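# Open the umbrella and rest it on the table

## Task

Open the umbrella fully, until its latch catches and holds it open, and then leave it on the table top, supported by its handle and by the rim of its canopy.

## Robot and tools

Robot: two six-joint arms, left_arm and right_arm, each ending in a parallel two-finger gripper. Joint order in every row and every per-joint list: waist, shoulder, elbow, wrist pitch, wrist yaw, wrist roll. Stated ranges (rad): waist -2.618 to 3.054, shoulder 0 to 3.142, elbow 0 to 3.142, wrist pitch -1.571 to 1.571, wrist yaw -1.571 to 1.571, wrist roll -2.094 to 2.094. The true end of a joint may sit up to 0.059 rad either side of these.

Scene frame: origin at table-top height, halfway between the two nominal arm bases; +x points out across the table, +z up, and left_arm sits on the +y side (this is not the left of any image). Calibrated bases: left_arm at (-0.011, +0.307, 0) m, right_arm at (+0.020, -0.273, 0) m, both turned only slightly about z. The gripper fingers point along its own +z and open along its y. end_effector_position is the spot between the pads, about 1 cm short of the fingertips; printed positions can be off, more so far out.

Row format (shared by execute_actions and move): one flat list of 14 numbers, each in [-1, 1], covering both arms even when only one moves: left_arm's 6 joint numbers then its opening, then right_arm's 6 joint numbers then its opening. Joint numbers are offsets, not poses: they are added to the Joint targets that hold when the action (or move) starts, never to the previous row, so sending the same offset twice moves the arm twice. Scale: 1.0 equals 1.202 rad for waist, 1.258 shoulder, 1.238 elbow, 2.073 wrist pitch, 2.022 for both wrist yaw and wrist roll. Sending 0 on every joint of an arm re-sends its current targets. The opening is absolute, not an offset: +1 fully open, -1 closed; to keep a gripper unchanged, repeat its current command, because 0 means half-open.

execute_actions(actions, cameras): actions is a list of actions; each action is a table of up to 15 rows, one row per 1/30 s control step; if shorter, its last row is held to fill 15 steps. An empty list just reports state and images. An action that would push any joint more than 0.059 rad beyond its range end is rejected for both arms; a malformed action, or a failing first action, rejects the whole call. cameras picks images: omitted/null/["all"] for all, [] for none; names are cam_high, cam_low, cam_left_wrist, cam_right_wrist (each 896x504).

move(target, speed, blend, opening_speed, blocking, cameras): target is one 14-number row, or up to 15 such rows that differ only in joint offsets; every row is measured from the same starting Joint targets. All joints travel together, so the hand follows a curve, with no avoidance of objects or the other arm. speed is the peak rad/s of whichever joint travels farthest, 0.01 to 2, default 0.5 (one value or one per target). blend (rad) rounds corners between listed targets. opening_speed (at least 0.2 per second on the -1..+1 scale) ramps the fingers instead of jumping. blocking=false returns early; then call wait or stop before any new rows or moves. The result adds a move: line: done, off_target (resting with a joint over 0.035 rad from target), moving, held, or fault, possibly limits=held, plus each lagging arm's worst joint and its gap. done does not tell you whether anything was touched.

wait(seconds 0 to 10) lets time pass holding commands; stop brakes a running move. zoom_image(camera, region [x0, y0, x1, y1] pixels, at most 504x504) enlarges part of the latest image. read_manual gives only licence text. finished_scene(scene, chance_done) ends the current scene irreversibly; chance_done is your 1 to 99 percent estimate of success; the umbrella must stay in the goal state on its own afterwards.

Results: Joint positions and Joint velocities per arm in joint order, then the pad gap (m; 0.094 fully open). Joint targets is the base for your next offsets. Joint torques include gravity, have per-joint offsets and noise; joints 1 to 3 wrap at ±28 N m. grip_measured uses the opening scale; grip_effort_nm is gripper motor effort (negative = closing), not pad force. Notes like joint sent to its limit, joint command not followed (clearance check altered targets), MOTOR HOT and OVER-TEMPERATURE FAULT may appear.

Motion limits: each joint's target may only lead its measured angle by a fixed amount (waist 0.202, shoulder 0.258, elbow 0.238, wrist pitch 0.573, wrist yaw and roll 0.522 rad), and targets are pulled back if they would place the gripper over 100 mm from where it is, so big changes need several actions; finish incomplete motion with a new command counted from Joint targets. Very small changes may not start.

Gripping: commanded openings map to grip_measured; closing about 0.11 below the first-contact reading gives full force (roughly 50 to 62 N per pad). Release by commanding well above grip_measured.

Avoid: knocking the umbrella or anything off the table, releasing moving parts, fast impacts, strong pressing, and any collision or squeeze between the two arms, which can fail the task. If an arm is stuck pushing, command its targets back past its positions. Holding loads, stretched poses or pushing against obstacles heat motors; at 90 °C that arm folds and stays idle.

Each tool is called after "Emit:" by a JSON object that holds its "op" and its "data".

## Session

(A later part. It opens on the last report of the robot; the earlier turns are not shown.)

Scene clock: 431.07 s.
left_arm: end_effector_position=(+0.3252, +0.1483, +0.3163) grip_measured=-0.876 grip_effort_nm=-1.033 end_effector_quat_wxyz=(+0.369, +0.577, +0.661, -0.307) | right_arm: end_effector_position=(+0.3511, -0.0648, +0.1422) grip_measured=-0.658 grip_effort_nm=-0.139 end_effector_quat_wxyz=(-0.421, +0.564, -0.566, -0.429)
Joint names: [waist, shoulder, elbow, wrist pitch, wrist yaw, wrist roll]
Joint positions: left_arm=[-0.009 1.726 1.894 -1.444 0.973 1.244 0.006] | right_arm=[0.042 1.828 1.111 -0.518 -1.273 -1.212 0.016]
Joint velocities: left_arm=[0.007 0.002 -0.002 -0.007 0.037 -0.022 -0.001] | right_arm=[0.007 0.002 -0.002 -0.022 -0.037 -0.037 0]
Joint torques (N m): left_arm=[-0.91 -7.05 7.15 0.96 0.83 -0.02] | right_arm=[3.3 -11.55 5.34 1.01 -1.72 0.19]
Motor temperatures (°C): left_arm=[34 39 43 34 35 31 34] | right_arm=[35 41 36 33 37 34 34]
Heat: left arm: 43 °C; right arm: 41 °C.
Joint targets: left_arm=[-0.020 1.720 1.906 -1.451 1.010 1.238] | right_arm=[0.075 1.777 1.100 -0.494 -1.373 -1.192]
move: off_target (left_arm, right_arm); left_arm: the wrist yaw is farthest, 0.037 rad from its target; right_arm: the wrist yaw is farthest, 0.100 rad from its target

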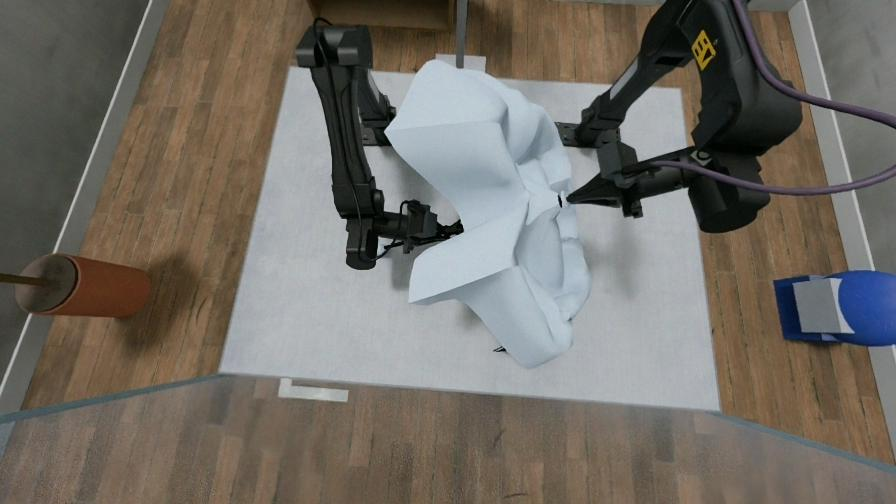

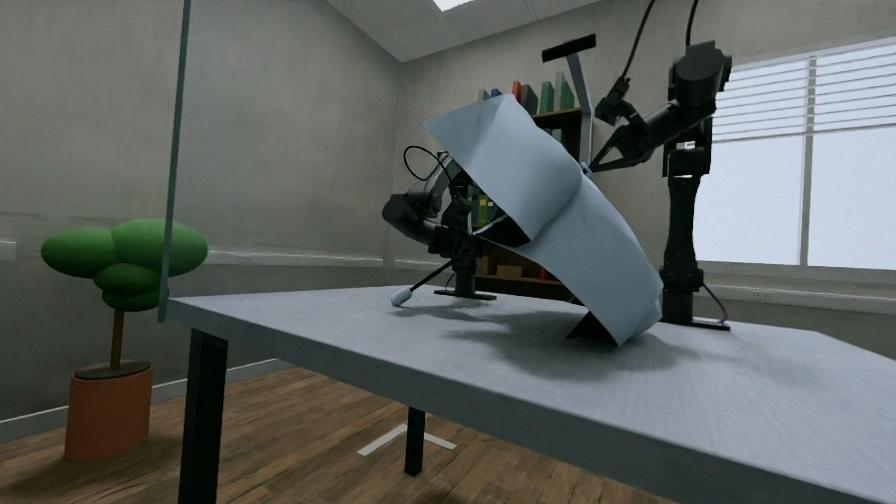

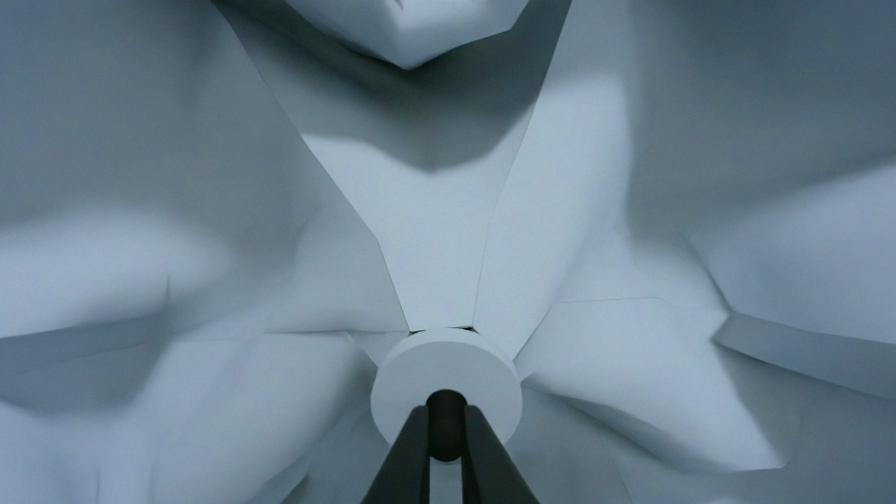

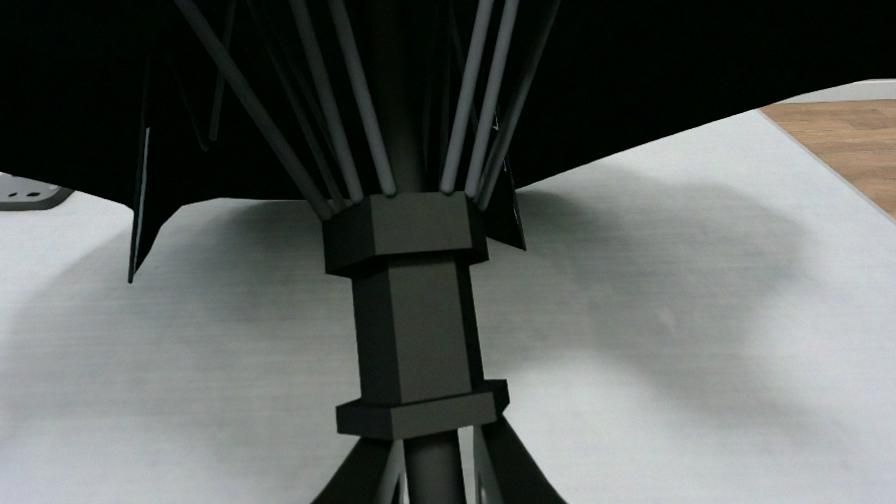

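Emit:
{"op": "move", "data": {"target": [0,0,0,0,0,0,-0.93,0.0562,-0.0615,-0.0238,0.0757,0.0094,0.1014,-0.66], "speed": 0.16}}

Scene clock: 466.80 s.
left_arm: end_effector_position=(+0.3225, +0.1484, +0.3307) grip_measured=-0.876 grip_effort_nm=-1.038 end_effector_quat_wxyz=(+0.389, +0.576, +0.650, -0.308) | right_arm: end_effector_position=(+0.3485, -0.0488, +0.1541) grip_measured=-0.658 grip_effort_nm=-0.139 end_effector_quat_wxyz=(+0.414, -0.559, +0.582, +0.422)
Joint names: [waist, shoulder, elbow, wrist pitch, wrist yaw, wrist roll]
Joint positions: left_arm=[0 1.709 1.909 -1.444 1.004 1.244 0.006] | right_arm=[0.095 1.76 1.075 -0.386 -1.221 -1.015 0.016]
Joint velocities: left_arm=[-0.002 0.002 0.007 -0.022 -0.081 -0.007 0] | right_arm=[-0.007 0.002 0.002 -0.007 0.037 -0.007 -0.001]
Joint torques (N m): left_arm=[-1.69 -5.65 5.86 1.02 0.53 -0.02] | right_arm=[4.68 -11.99 6.2 1.47 -2.02 0.29]
Motor temperatures (°C): left_arm=[34 39 41 34 35 31 34] | right_arm=[35 44 35 34 39 34 34]
Heat: left arm: 41 °C; right arm: 44 °C.
Joint targets: left_arm=[-0.021 1.720 1.906 -1.451 1.010 1.238] | right_arm=[0.143 1.700 1.071 -0.337 -1.354 -0.987]
move: off_target (right_arm); right_arm: the wrist yaw is farthest, 0.133 rad from its target

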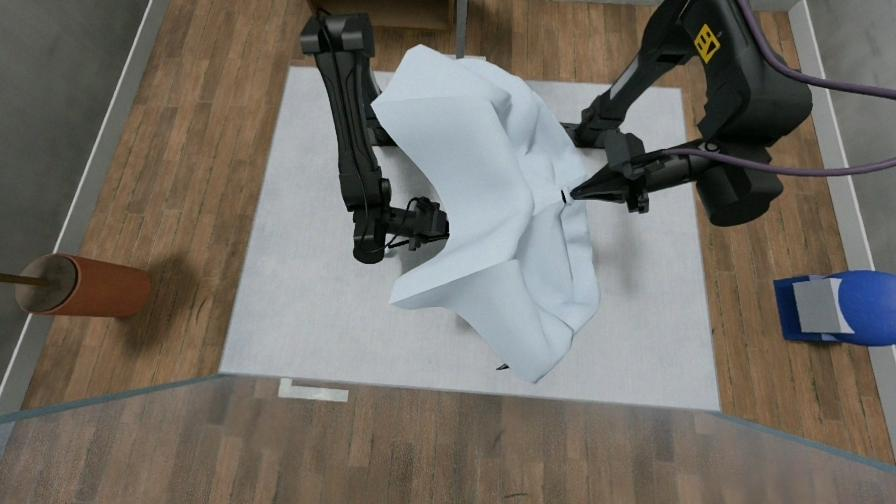

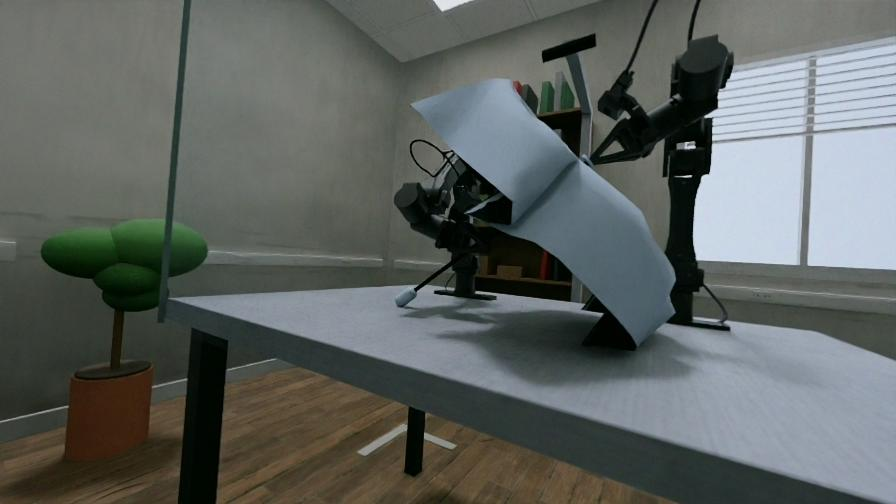

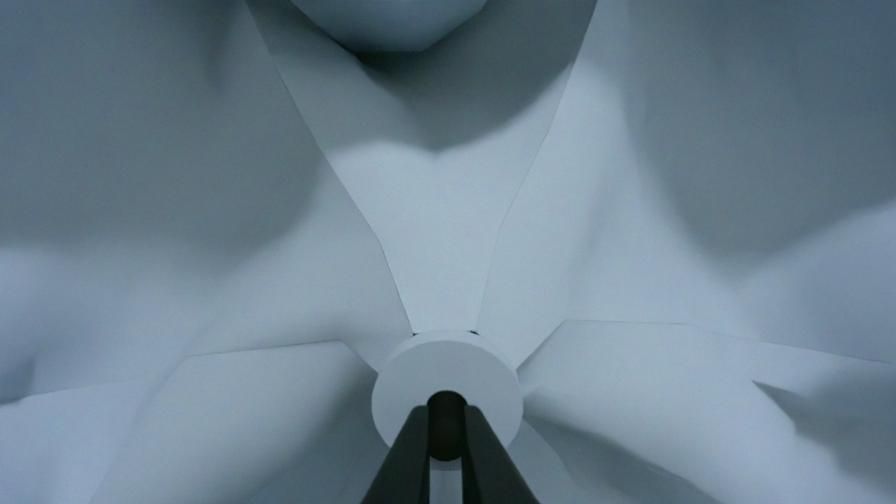

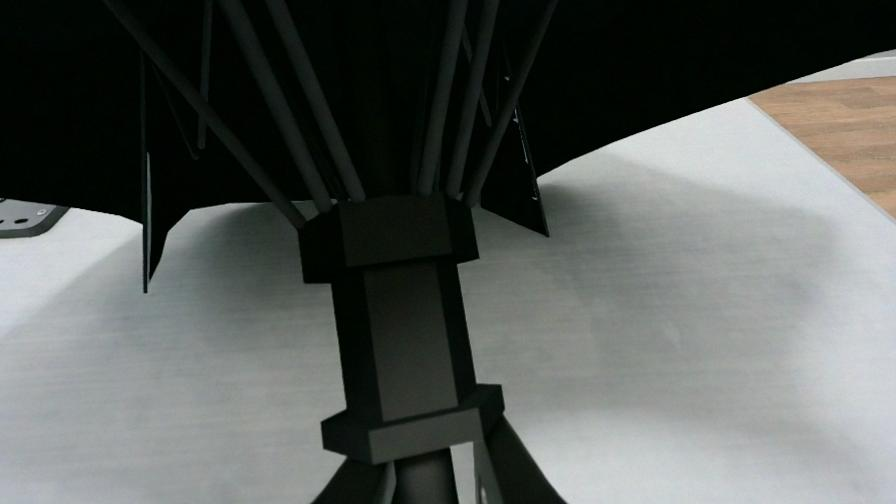

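Emit:
{"op": "zoom_image", "data": {"camera": "cam_high", "region": [300, 20, 640, 400]}}

Emit:
{"op": "zoom_image", "data": {"camera": "cam_low", "region": [360, 60, 760, 380]}}

Scaled by 1.326 from the camera's 896x504 image, which has a finer 1280x720 frame.

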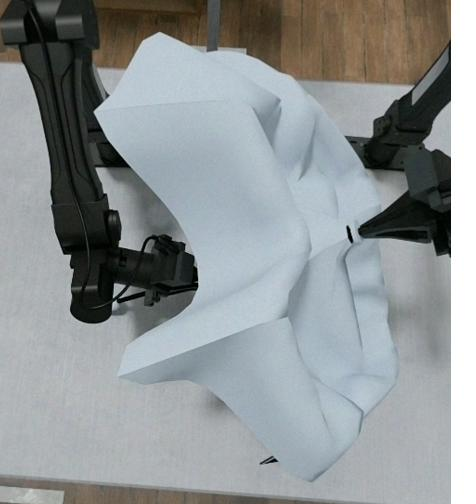

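Scaled by 1.260 from the camera's 896x504 image, which has a finer 1280x720 frame.

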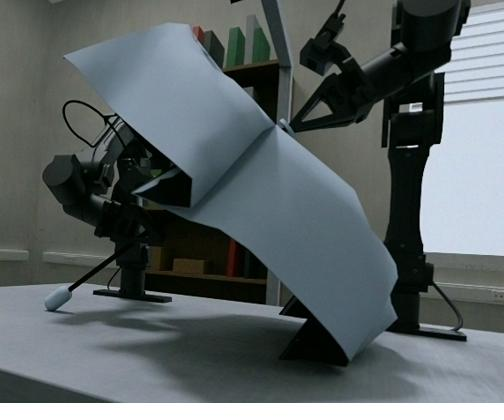

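Emit:
{"op": "move", "data": {"target": [-0.0928,0,0.1527,0.0728,0.0366,-0.1474,-0.93,-0.1090,0.0350,0.0921,-0.1732,-0.0099,-0.1499,-0.66], "speed": 0.16}}

Scene clock: 496.00 s.
left_arm: end_effector_position=(+0.3173, +0.1037, +0.3828) grip_measured=-0.876 grip_effort_nm=-1.038 end_effector_quat_wxyz=(+0.409, +0.555, +0.642, -0.334) | right_arm: end_effector_position=(+0.3420, -0.0709, +0.1825) grip_measured=-0.658 grip_effort_nm=-0.139 end_effector_quat_wxyz=(-0.443, +0.559, -0.543, -0.444)
Joint names: [waist, shoulder, elbow, wrist pitch, wrist yaw, wrist roll]
Joint positions: left_arm=[-0.127 1.709 2.058 -1.343 1.016 0.945 0.006] | right_arm=[0.017 1.76 1.154 -0.667 -1.344 -1.279 0.016]
Joint velocities: left_arm=[-0.012 0.002 0.002 -0.022 0.066 0.007 0] | right_arm=[-0.002 0.017 -0.012 -0.007 0.022 -0.022 -0.002]
Joint torques (N m): left_arm=[-0.36 -5.57 9.01 1.92 1.1 0.01] | right_arm=[-0.53 -8.31 9.16 0.5 -0.93 -0.08]
Motor temperatures (°C): left_arm=[34 38 41 35 34 31 34] | right_arm=[35 42 36 36 41 34 34]
Heat: left arm: 41 °C; right arm: 42 °C.
Joint targets: left_arm=[-0.132 1.720 2.095 -1.300 1.085 0.940] | right_arm=[0.012 1.744 1.184 -0.696 -1.375 -1.290]
move: off_target (left_arm); left_arm: the wrist yaw is farthest, 0.068 rad from its target

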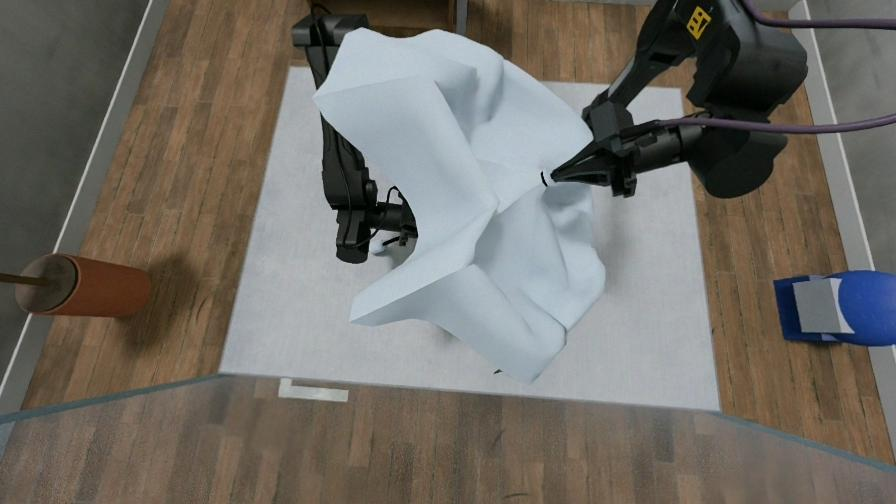

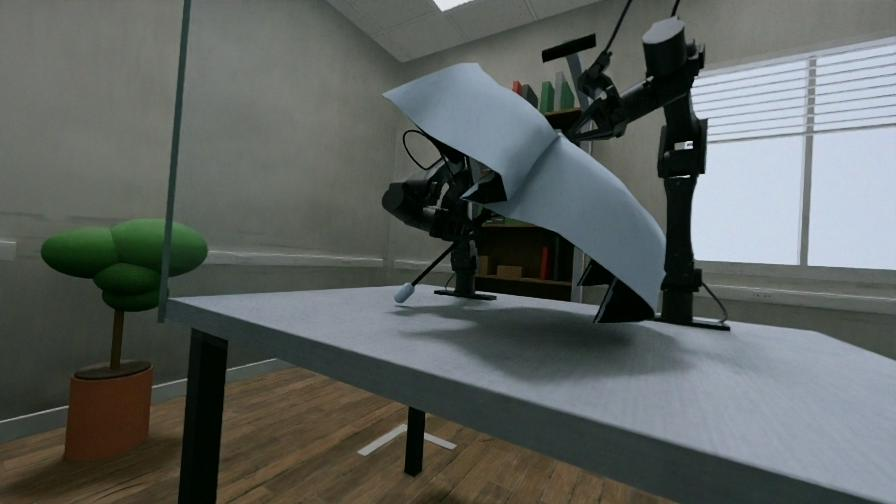

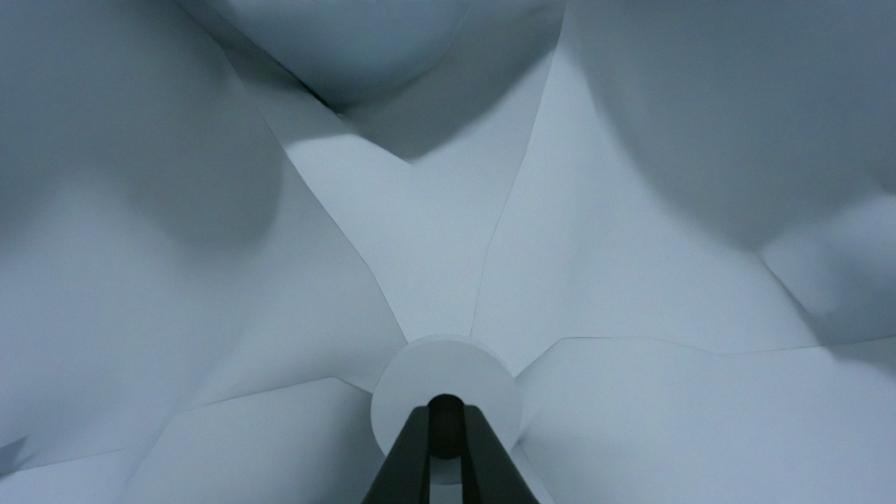

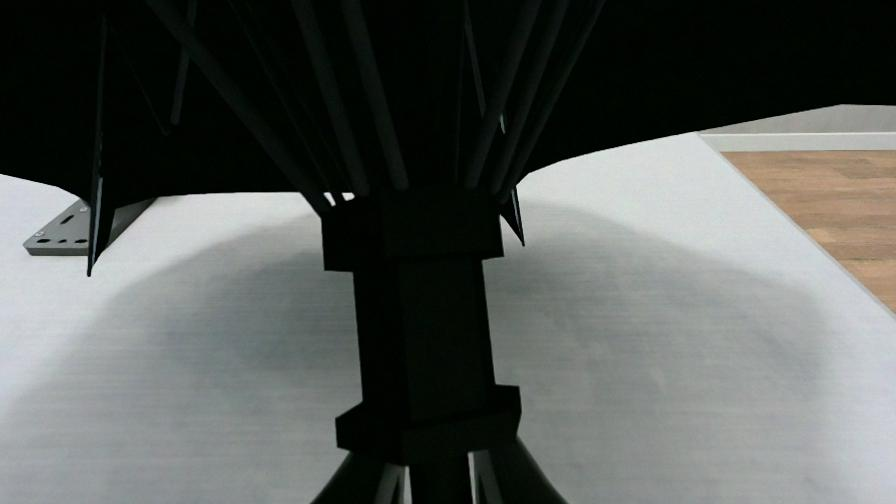

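Emit:
{"op": "move", "data": {"target": [0,0,0,0,0,0,-0.93,0.0940,-0.1081,-0.0626,0.1418,-0.0297,0.1668,-0.66], "speed": 0.18}}

Scene clock: 513.10 s.
left_arm: end_effector_position=(+0.3148, +0.1010, +0.3933) grip_measured=-0.876 grip_effort_nm=-1.038 end_effector_quat_wxyz=(+0.421, +0.557, +0.628, -0.343) | right_arm: end_effector_position=(+0.3326, -0.0437, +0.2177) grip_measured=-0.658 grip_effort_nm=-0.144 end_effector_quat_wxyz=(-0.448, +0.559, -0.528, -0.456)
Joint names: [waist, shoulder, elbow, wrist pitch, wrist yaw, wrist roll]
Joint positions: left_arm=[-0.127 1.709 2.077 -1.336 1.05 0.941 0.006] | right_arm=[0.099 1.655 1.119 -0.429 -1.347 -0.974 0.016]
Joint velocities: left_arm=[0.002 -0.002 -0.002 0.066 0.007 -0.037 0] | right_arm=[-0.007 -0.002 0.017 -0.007 -0.007 -0.037 0]
Joint torques (N m): left_arm=[-0.4 -5.53 7.41 1.87 0.76 0.04] | right_arm=[2.55 -10.37 6 1.33 -1.5 0.23]
Motor temperatures (°C): left_arm=[34 38 42 36 35 31 34] | right_arm=[35 41 36 34 39 34 34]
Heat: left arm: 42 °C; right arm: 41 °C.
Joint targets: left_arm=[-0.132 1.720 2.094 -1.300 1.085 0.940] | right_arm=[0.125 1.608 1.107 -0.402 -1.434 -0.953]
move: off_target (left_arm, right_arm); left_arm: the wrist pitch is farthest, 0.036 rad from its target; right_arm: the wrist yaw is farthest, 0.088 rad from its target

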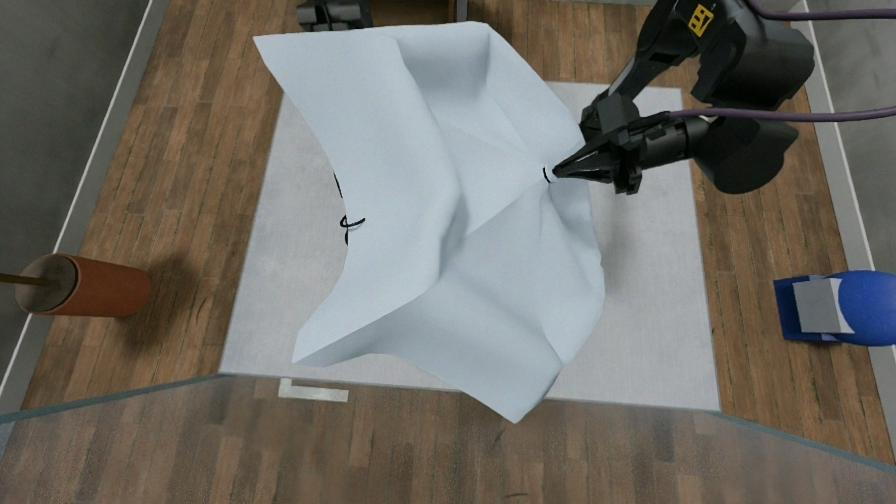

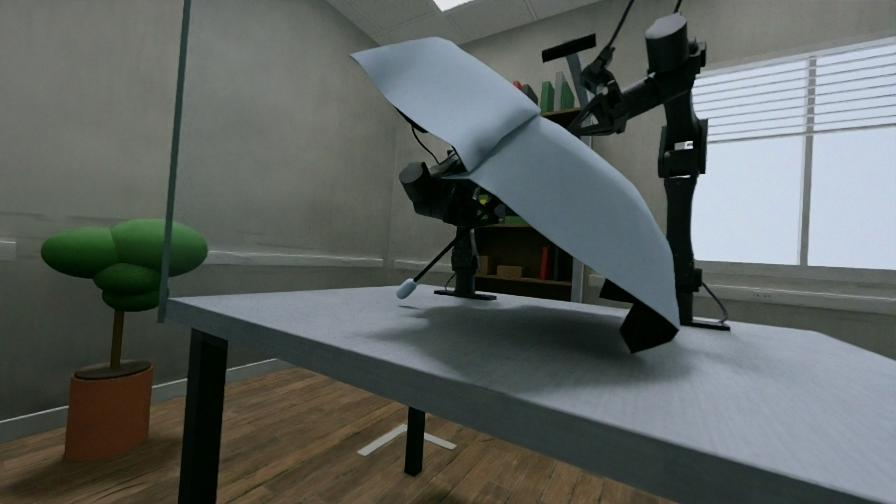

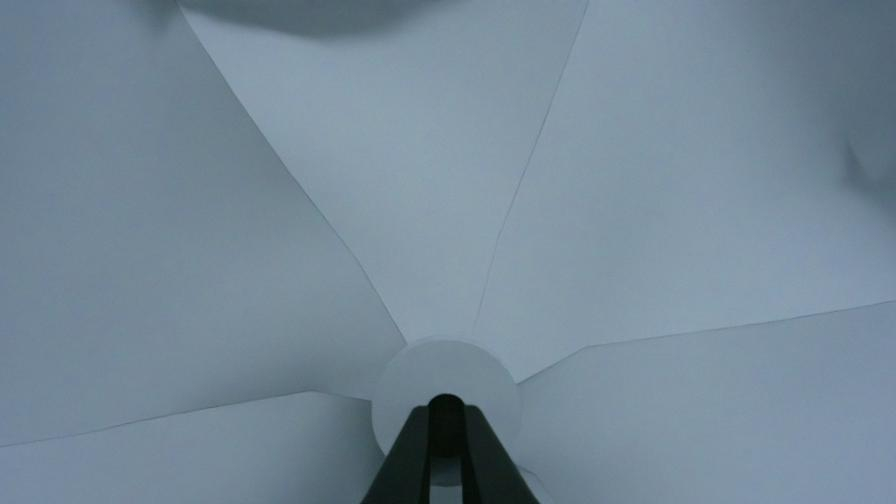

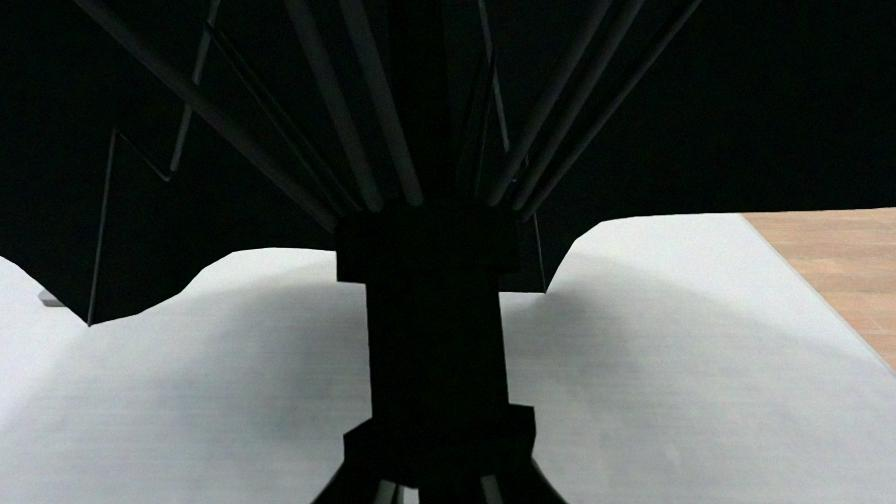

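Emit:
{"op": "move", "data": {"target": [0,0,0,0,0,0,-0.93,0.0611,-0.0550,0.0261,0.0449,0.0425,0.1063,-0.66], "speed": 0.16}}

Scene clock: 520.10 s.
left_arm: end_effector_position=(+0.3115, +0.1014, +0.4042) grip_measured=-0.876 grip_effort_nm=-1.033 end_effector_quat_wxyz=(+0.432, +0.554, +0.617, -0.354) | right_arm: end_effector_position=(+0.3233, -0.0270, +0.2272) grip_measured=-0.658 grip_effort_nm=-0.129 end_effector_quat_wxyz=(+0.413, -0.540, +0.570, +0.461)
Joint names: [waist, shoulder, elbow, wrist pitch, wrist yaw, wrist roll]
Joint positions: left_arm=[-0.117 1.705 2.092 -1.335 1.09 0.935 0.006] | right_arm=[0.163 1.596 1.119 -0.403 -1.263 -0.774 0.016]
Joint velocities: left_arm=[-0.022 0.012 -0.002 0.007 0.066 0.095 0] | right_arm=[0.007 0.007 0.002 -0.007 0.066 0.037 0]
Joint torques (N m): left_arm=[-1.22 -5.15 6.09 1.86 0.38 0.1] | right_arm=[3.51 -10.88 8.96 2.07 -1.42 0.38]
Motor temperatures (°C): left_arm=[34 38 42 37 35 31 34] | right_arm=[35 41 36 35 39 34 34]
Heat: left arm: 42 °C; right arm: 41 °C.
Joint targets: left_arm=[-0.132 1.720 2.095 -1.300 1.084 0.940] | right_arm=[0.198 1.539 1.139 -0.309 -1.348 -0.738]
move: off_target (right_arm); right_arm: the wrist pitch is farthest, 0.094 rad from its target

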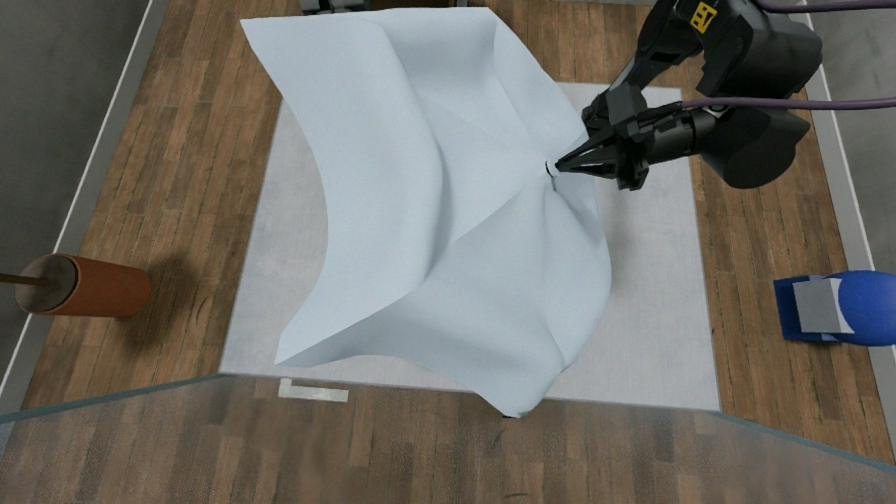

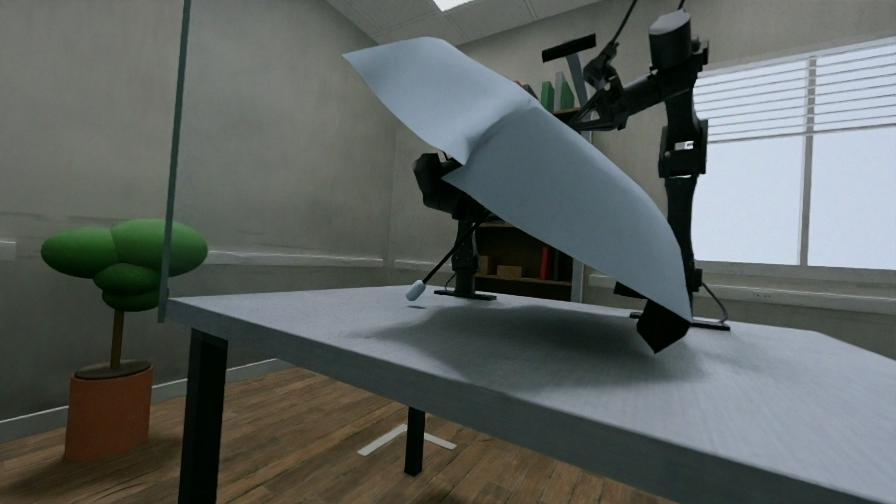

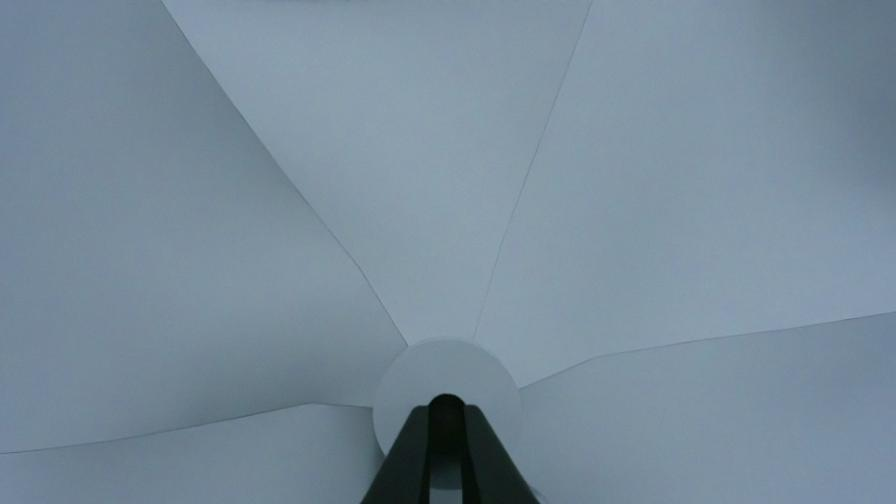

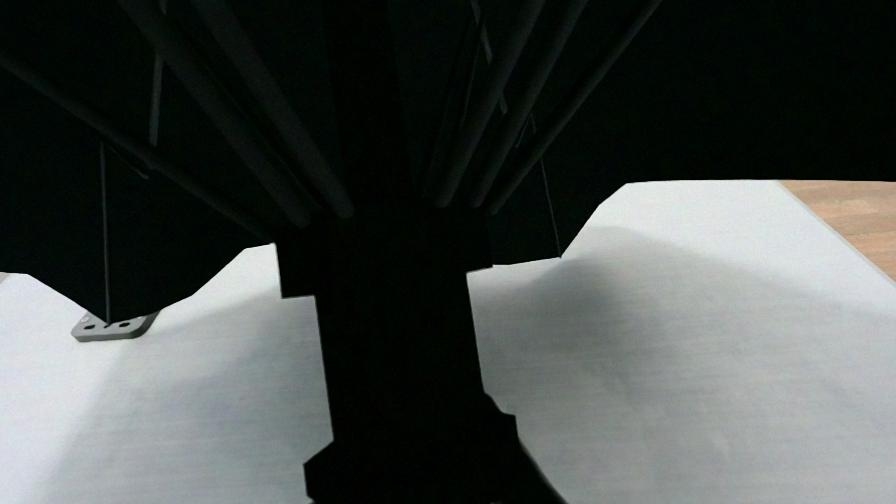

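Emit:
{"op": "zoom_image", "data": {"camera": "cam_right_wrist", "region": [230, 250, 650, 504]}}

Scaled by 1.200 from the camera's 896x504 image, which has a finer 1280x720 frame.

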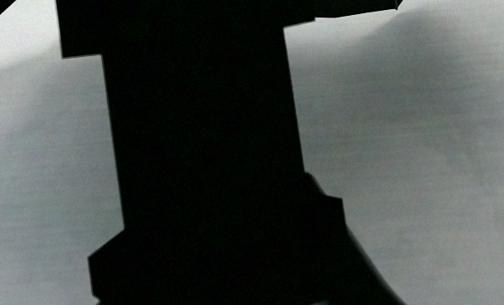

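Emit:
{"op": "move", "data": {"target": [0,0,0,0,0,0,-0.93,-0.0782,0.0882,0.0057,-0.0535,0.0163,-0.0885,-0.66], "speed": 0.12}}

Scene clock: 547.67 s.
left_arm: end_effector_position=(+0.3132, +0.0991, +0.3994) grip_measured=-0.876 grip_effort_nm=-1.043 end_effector_quat_wxyz=(+0.426, +0.557, +0.623, -0.347) | right_arm: end_effector_position=(+0.3343, -0.0404, +0.2189) grip_measured=-0.658 grip_effort_nm=-0.129 end_effector_quat_wxyz=(-0.440, +0.555, -0.548, -0.445)
Joint names: [waist, shoulder, elbow, wrist pitch, wrist yaw, wrist roll]
Joint positions: left_arm=[-0.13 1.709 2.092 -1.333 1.062 0.933 0.006] | right_arm=[0.114 1.633 1.119 -0.41 -1.295 -0.907 0.016]
Joint velocities: left_arm=[0.012 0.007 -0.002 -0.022 -0.037 -0.022 0] | right_arm=[-0.002 -0.012 -0.012 -0.037 -0.007 0.007 -0.001]
Joint torques (N m): left_arm=[-0.13 -5.55 6.09 1.85 0.63 0.13] | right_arm=[-1.01 -5.27 9.48 1.05 -0.72 -0.08]
Motor temperatures (°C): left_arm=[34 37 42 39 34 31 34] | right_arm=[35 40 37 40 39 34 34]
Heat: left arm: 42 °C; right arm: 40 °C.
Joint targets: left_arm=[-0.132 1.720 2.095 -1.300 1.084 0.940] | right_arm=[0.104 1.650 1.146 -0.420 -1.316 -0.917]
move: done

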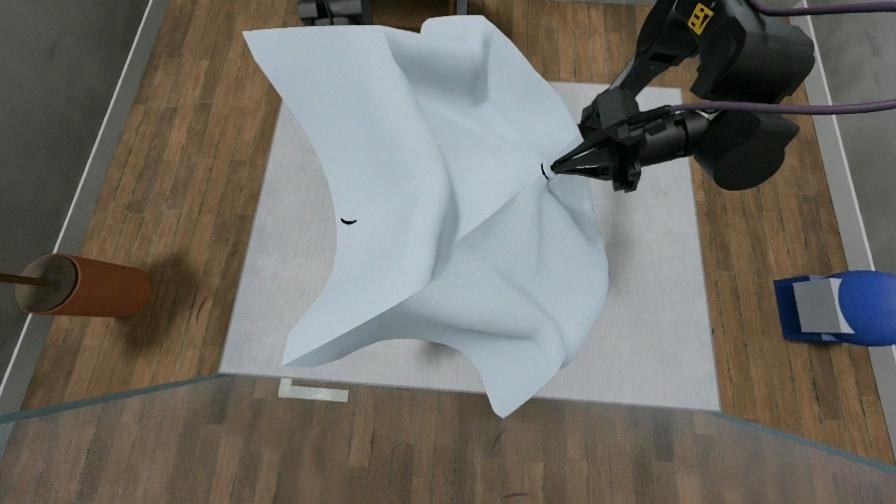

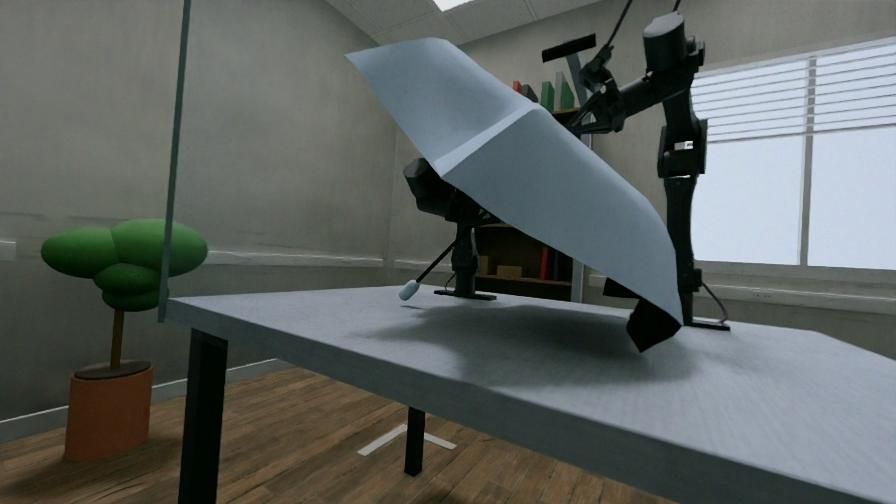

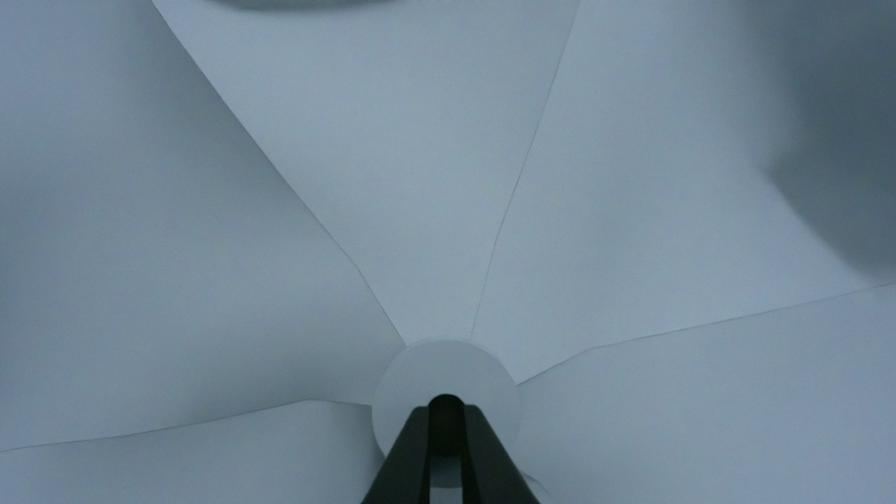

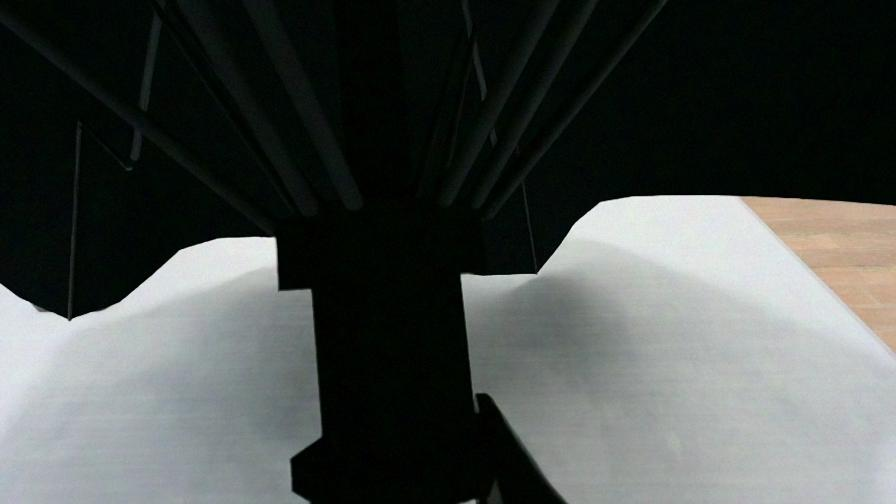

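Emit:
{"op": "zoom_image", "data": {"camera": "cam_right_wrist", "region": [260, 370, 620, 504]}}

Scaled by 1.400 from the camera's 896x504 image, which has a finer 1280x720 frame.

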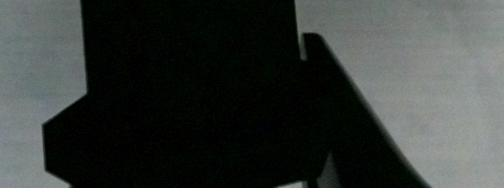

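Emit:
{"op": "move", "data": {"target": [-0.0857,0.0238,0.1082,0.0564,-0.0094,-0.1034,-0.93,-0.0532,-0.0636,-0.1058,0.1182,-0.0663,0.0861,-0.66], "speed": 0.13}}

Scene clock: 595.77 s.
left_arm: end_effector_position=(+0.3141, +0.0680, +0.4210) grip_measured=-0.877 grip_effort_nm=-1.033 end_effector_quat_wxyz=(+0.427, +0.543, +0.629, -0.356) | right_arm: end_effector_position=(+0.3376, -0.0603, +0.2353) grip_measured=-0.658 grip_effort_nm=-0.129 end_effector_quat_wxyz=(+0.477, -0.527, +0.524, +0.469)
Joint names: [waist, shoulder, elbow, wrist pitch, wrist yaw, wrist roll]
Joint positions: left_arm=[-0.227 1.74 2.191 -1.248 1.007 0.731 0.006] | right_arm=[0.042 1.601 1.036 -0.186 -1.415 -0.755 0.016]
Joint velocities: left_arm=[-0.007 -0.007 0.002 -0.066 -0.022 -0.051 -0.001] | right_arm=[0.022 -0.002 -0.012 0.066 -0.066 0.051 0.001]
Joint torques (N m): left_arm=[-0.64 -5.81 8.98 2.42 0.93 0.05] | right_arm=[-0.25 -8.73 5.27 1.33 -0.83 0.14]
Motor temperatures (°C): left_arm=[34 37 41 41 34 31 34] | right_arm=[35 39 39 37 37 34 34]
Heat: left arm: 41 °C; right arm: 39 °C.
Joint targets: left_arm=[-0.235 1.750 2.229 -1.183 1.066 0.731] | right_arm=[0.040 1.570 1.015 -0.175 -1.450 -0.743]
move: off_target (left_arm); left_arm: the wrist pitch is farthest, 0.065 rad from its target

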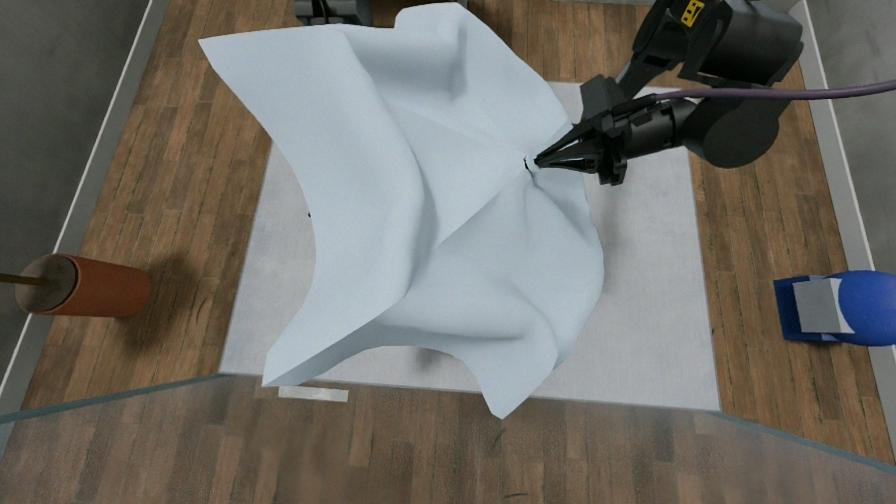

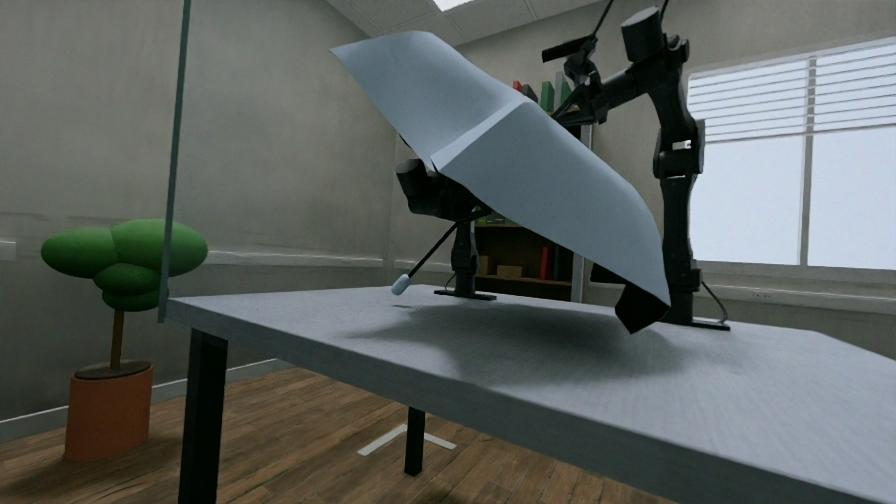

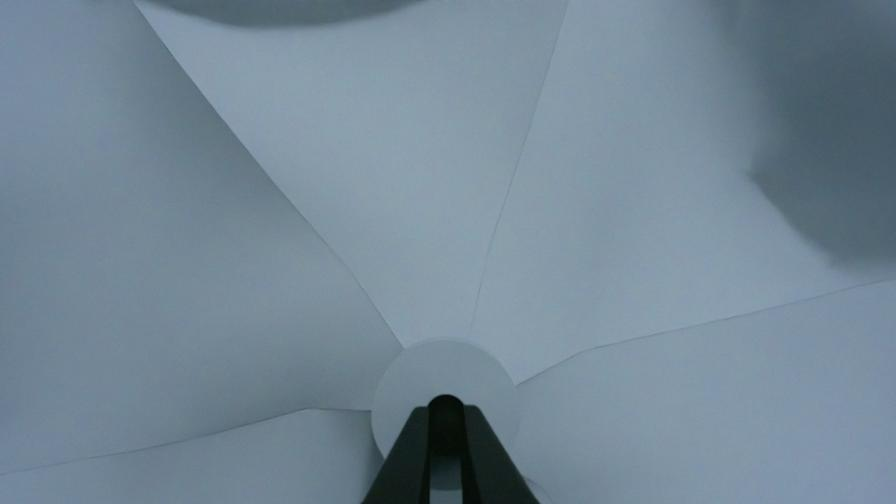

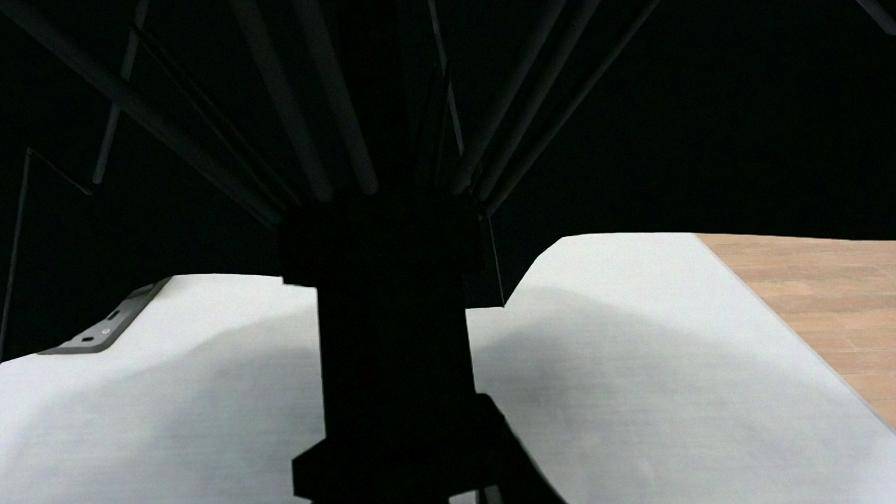

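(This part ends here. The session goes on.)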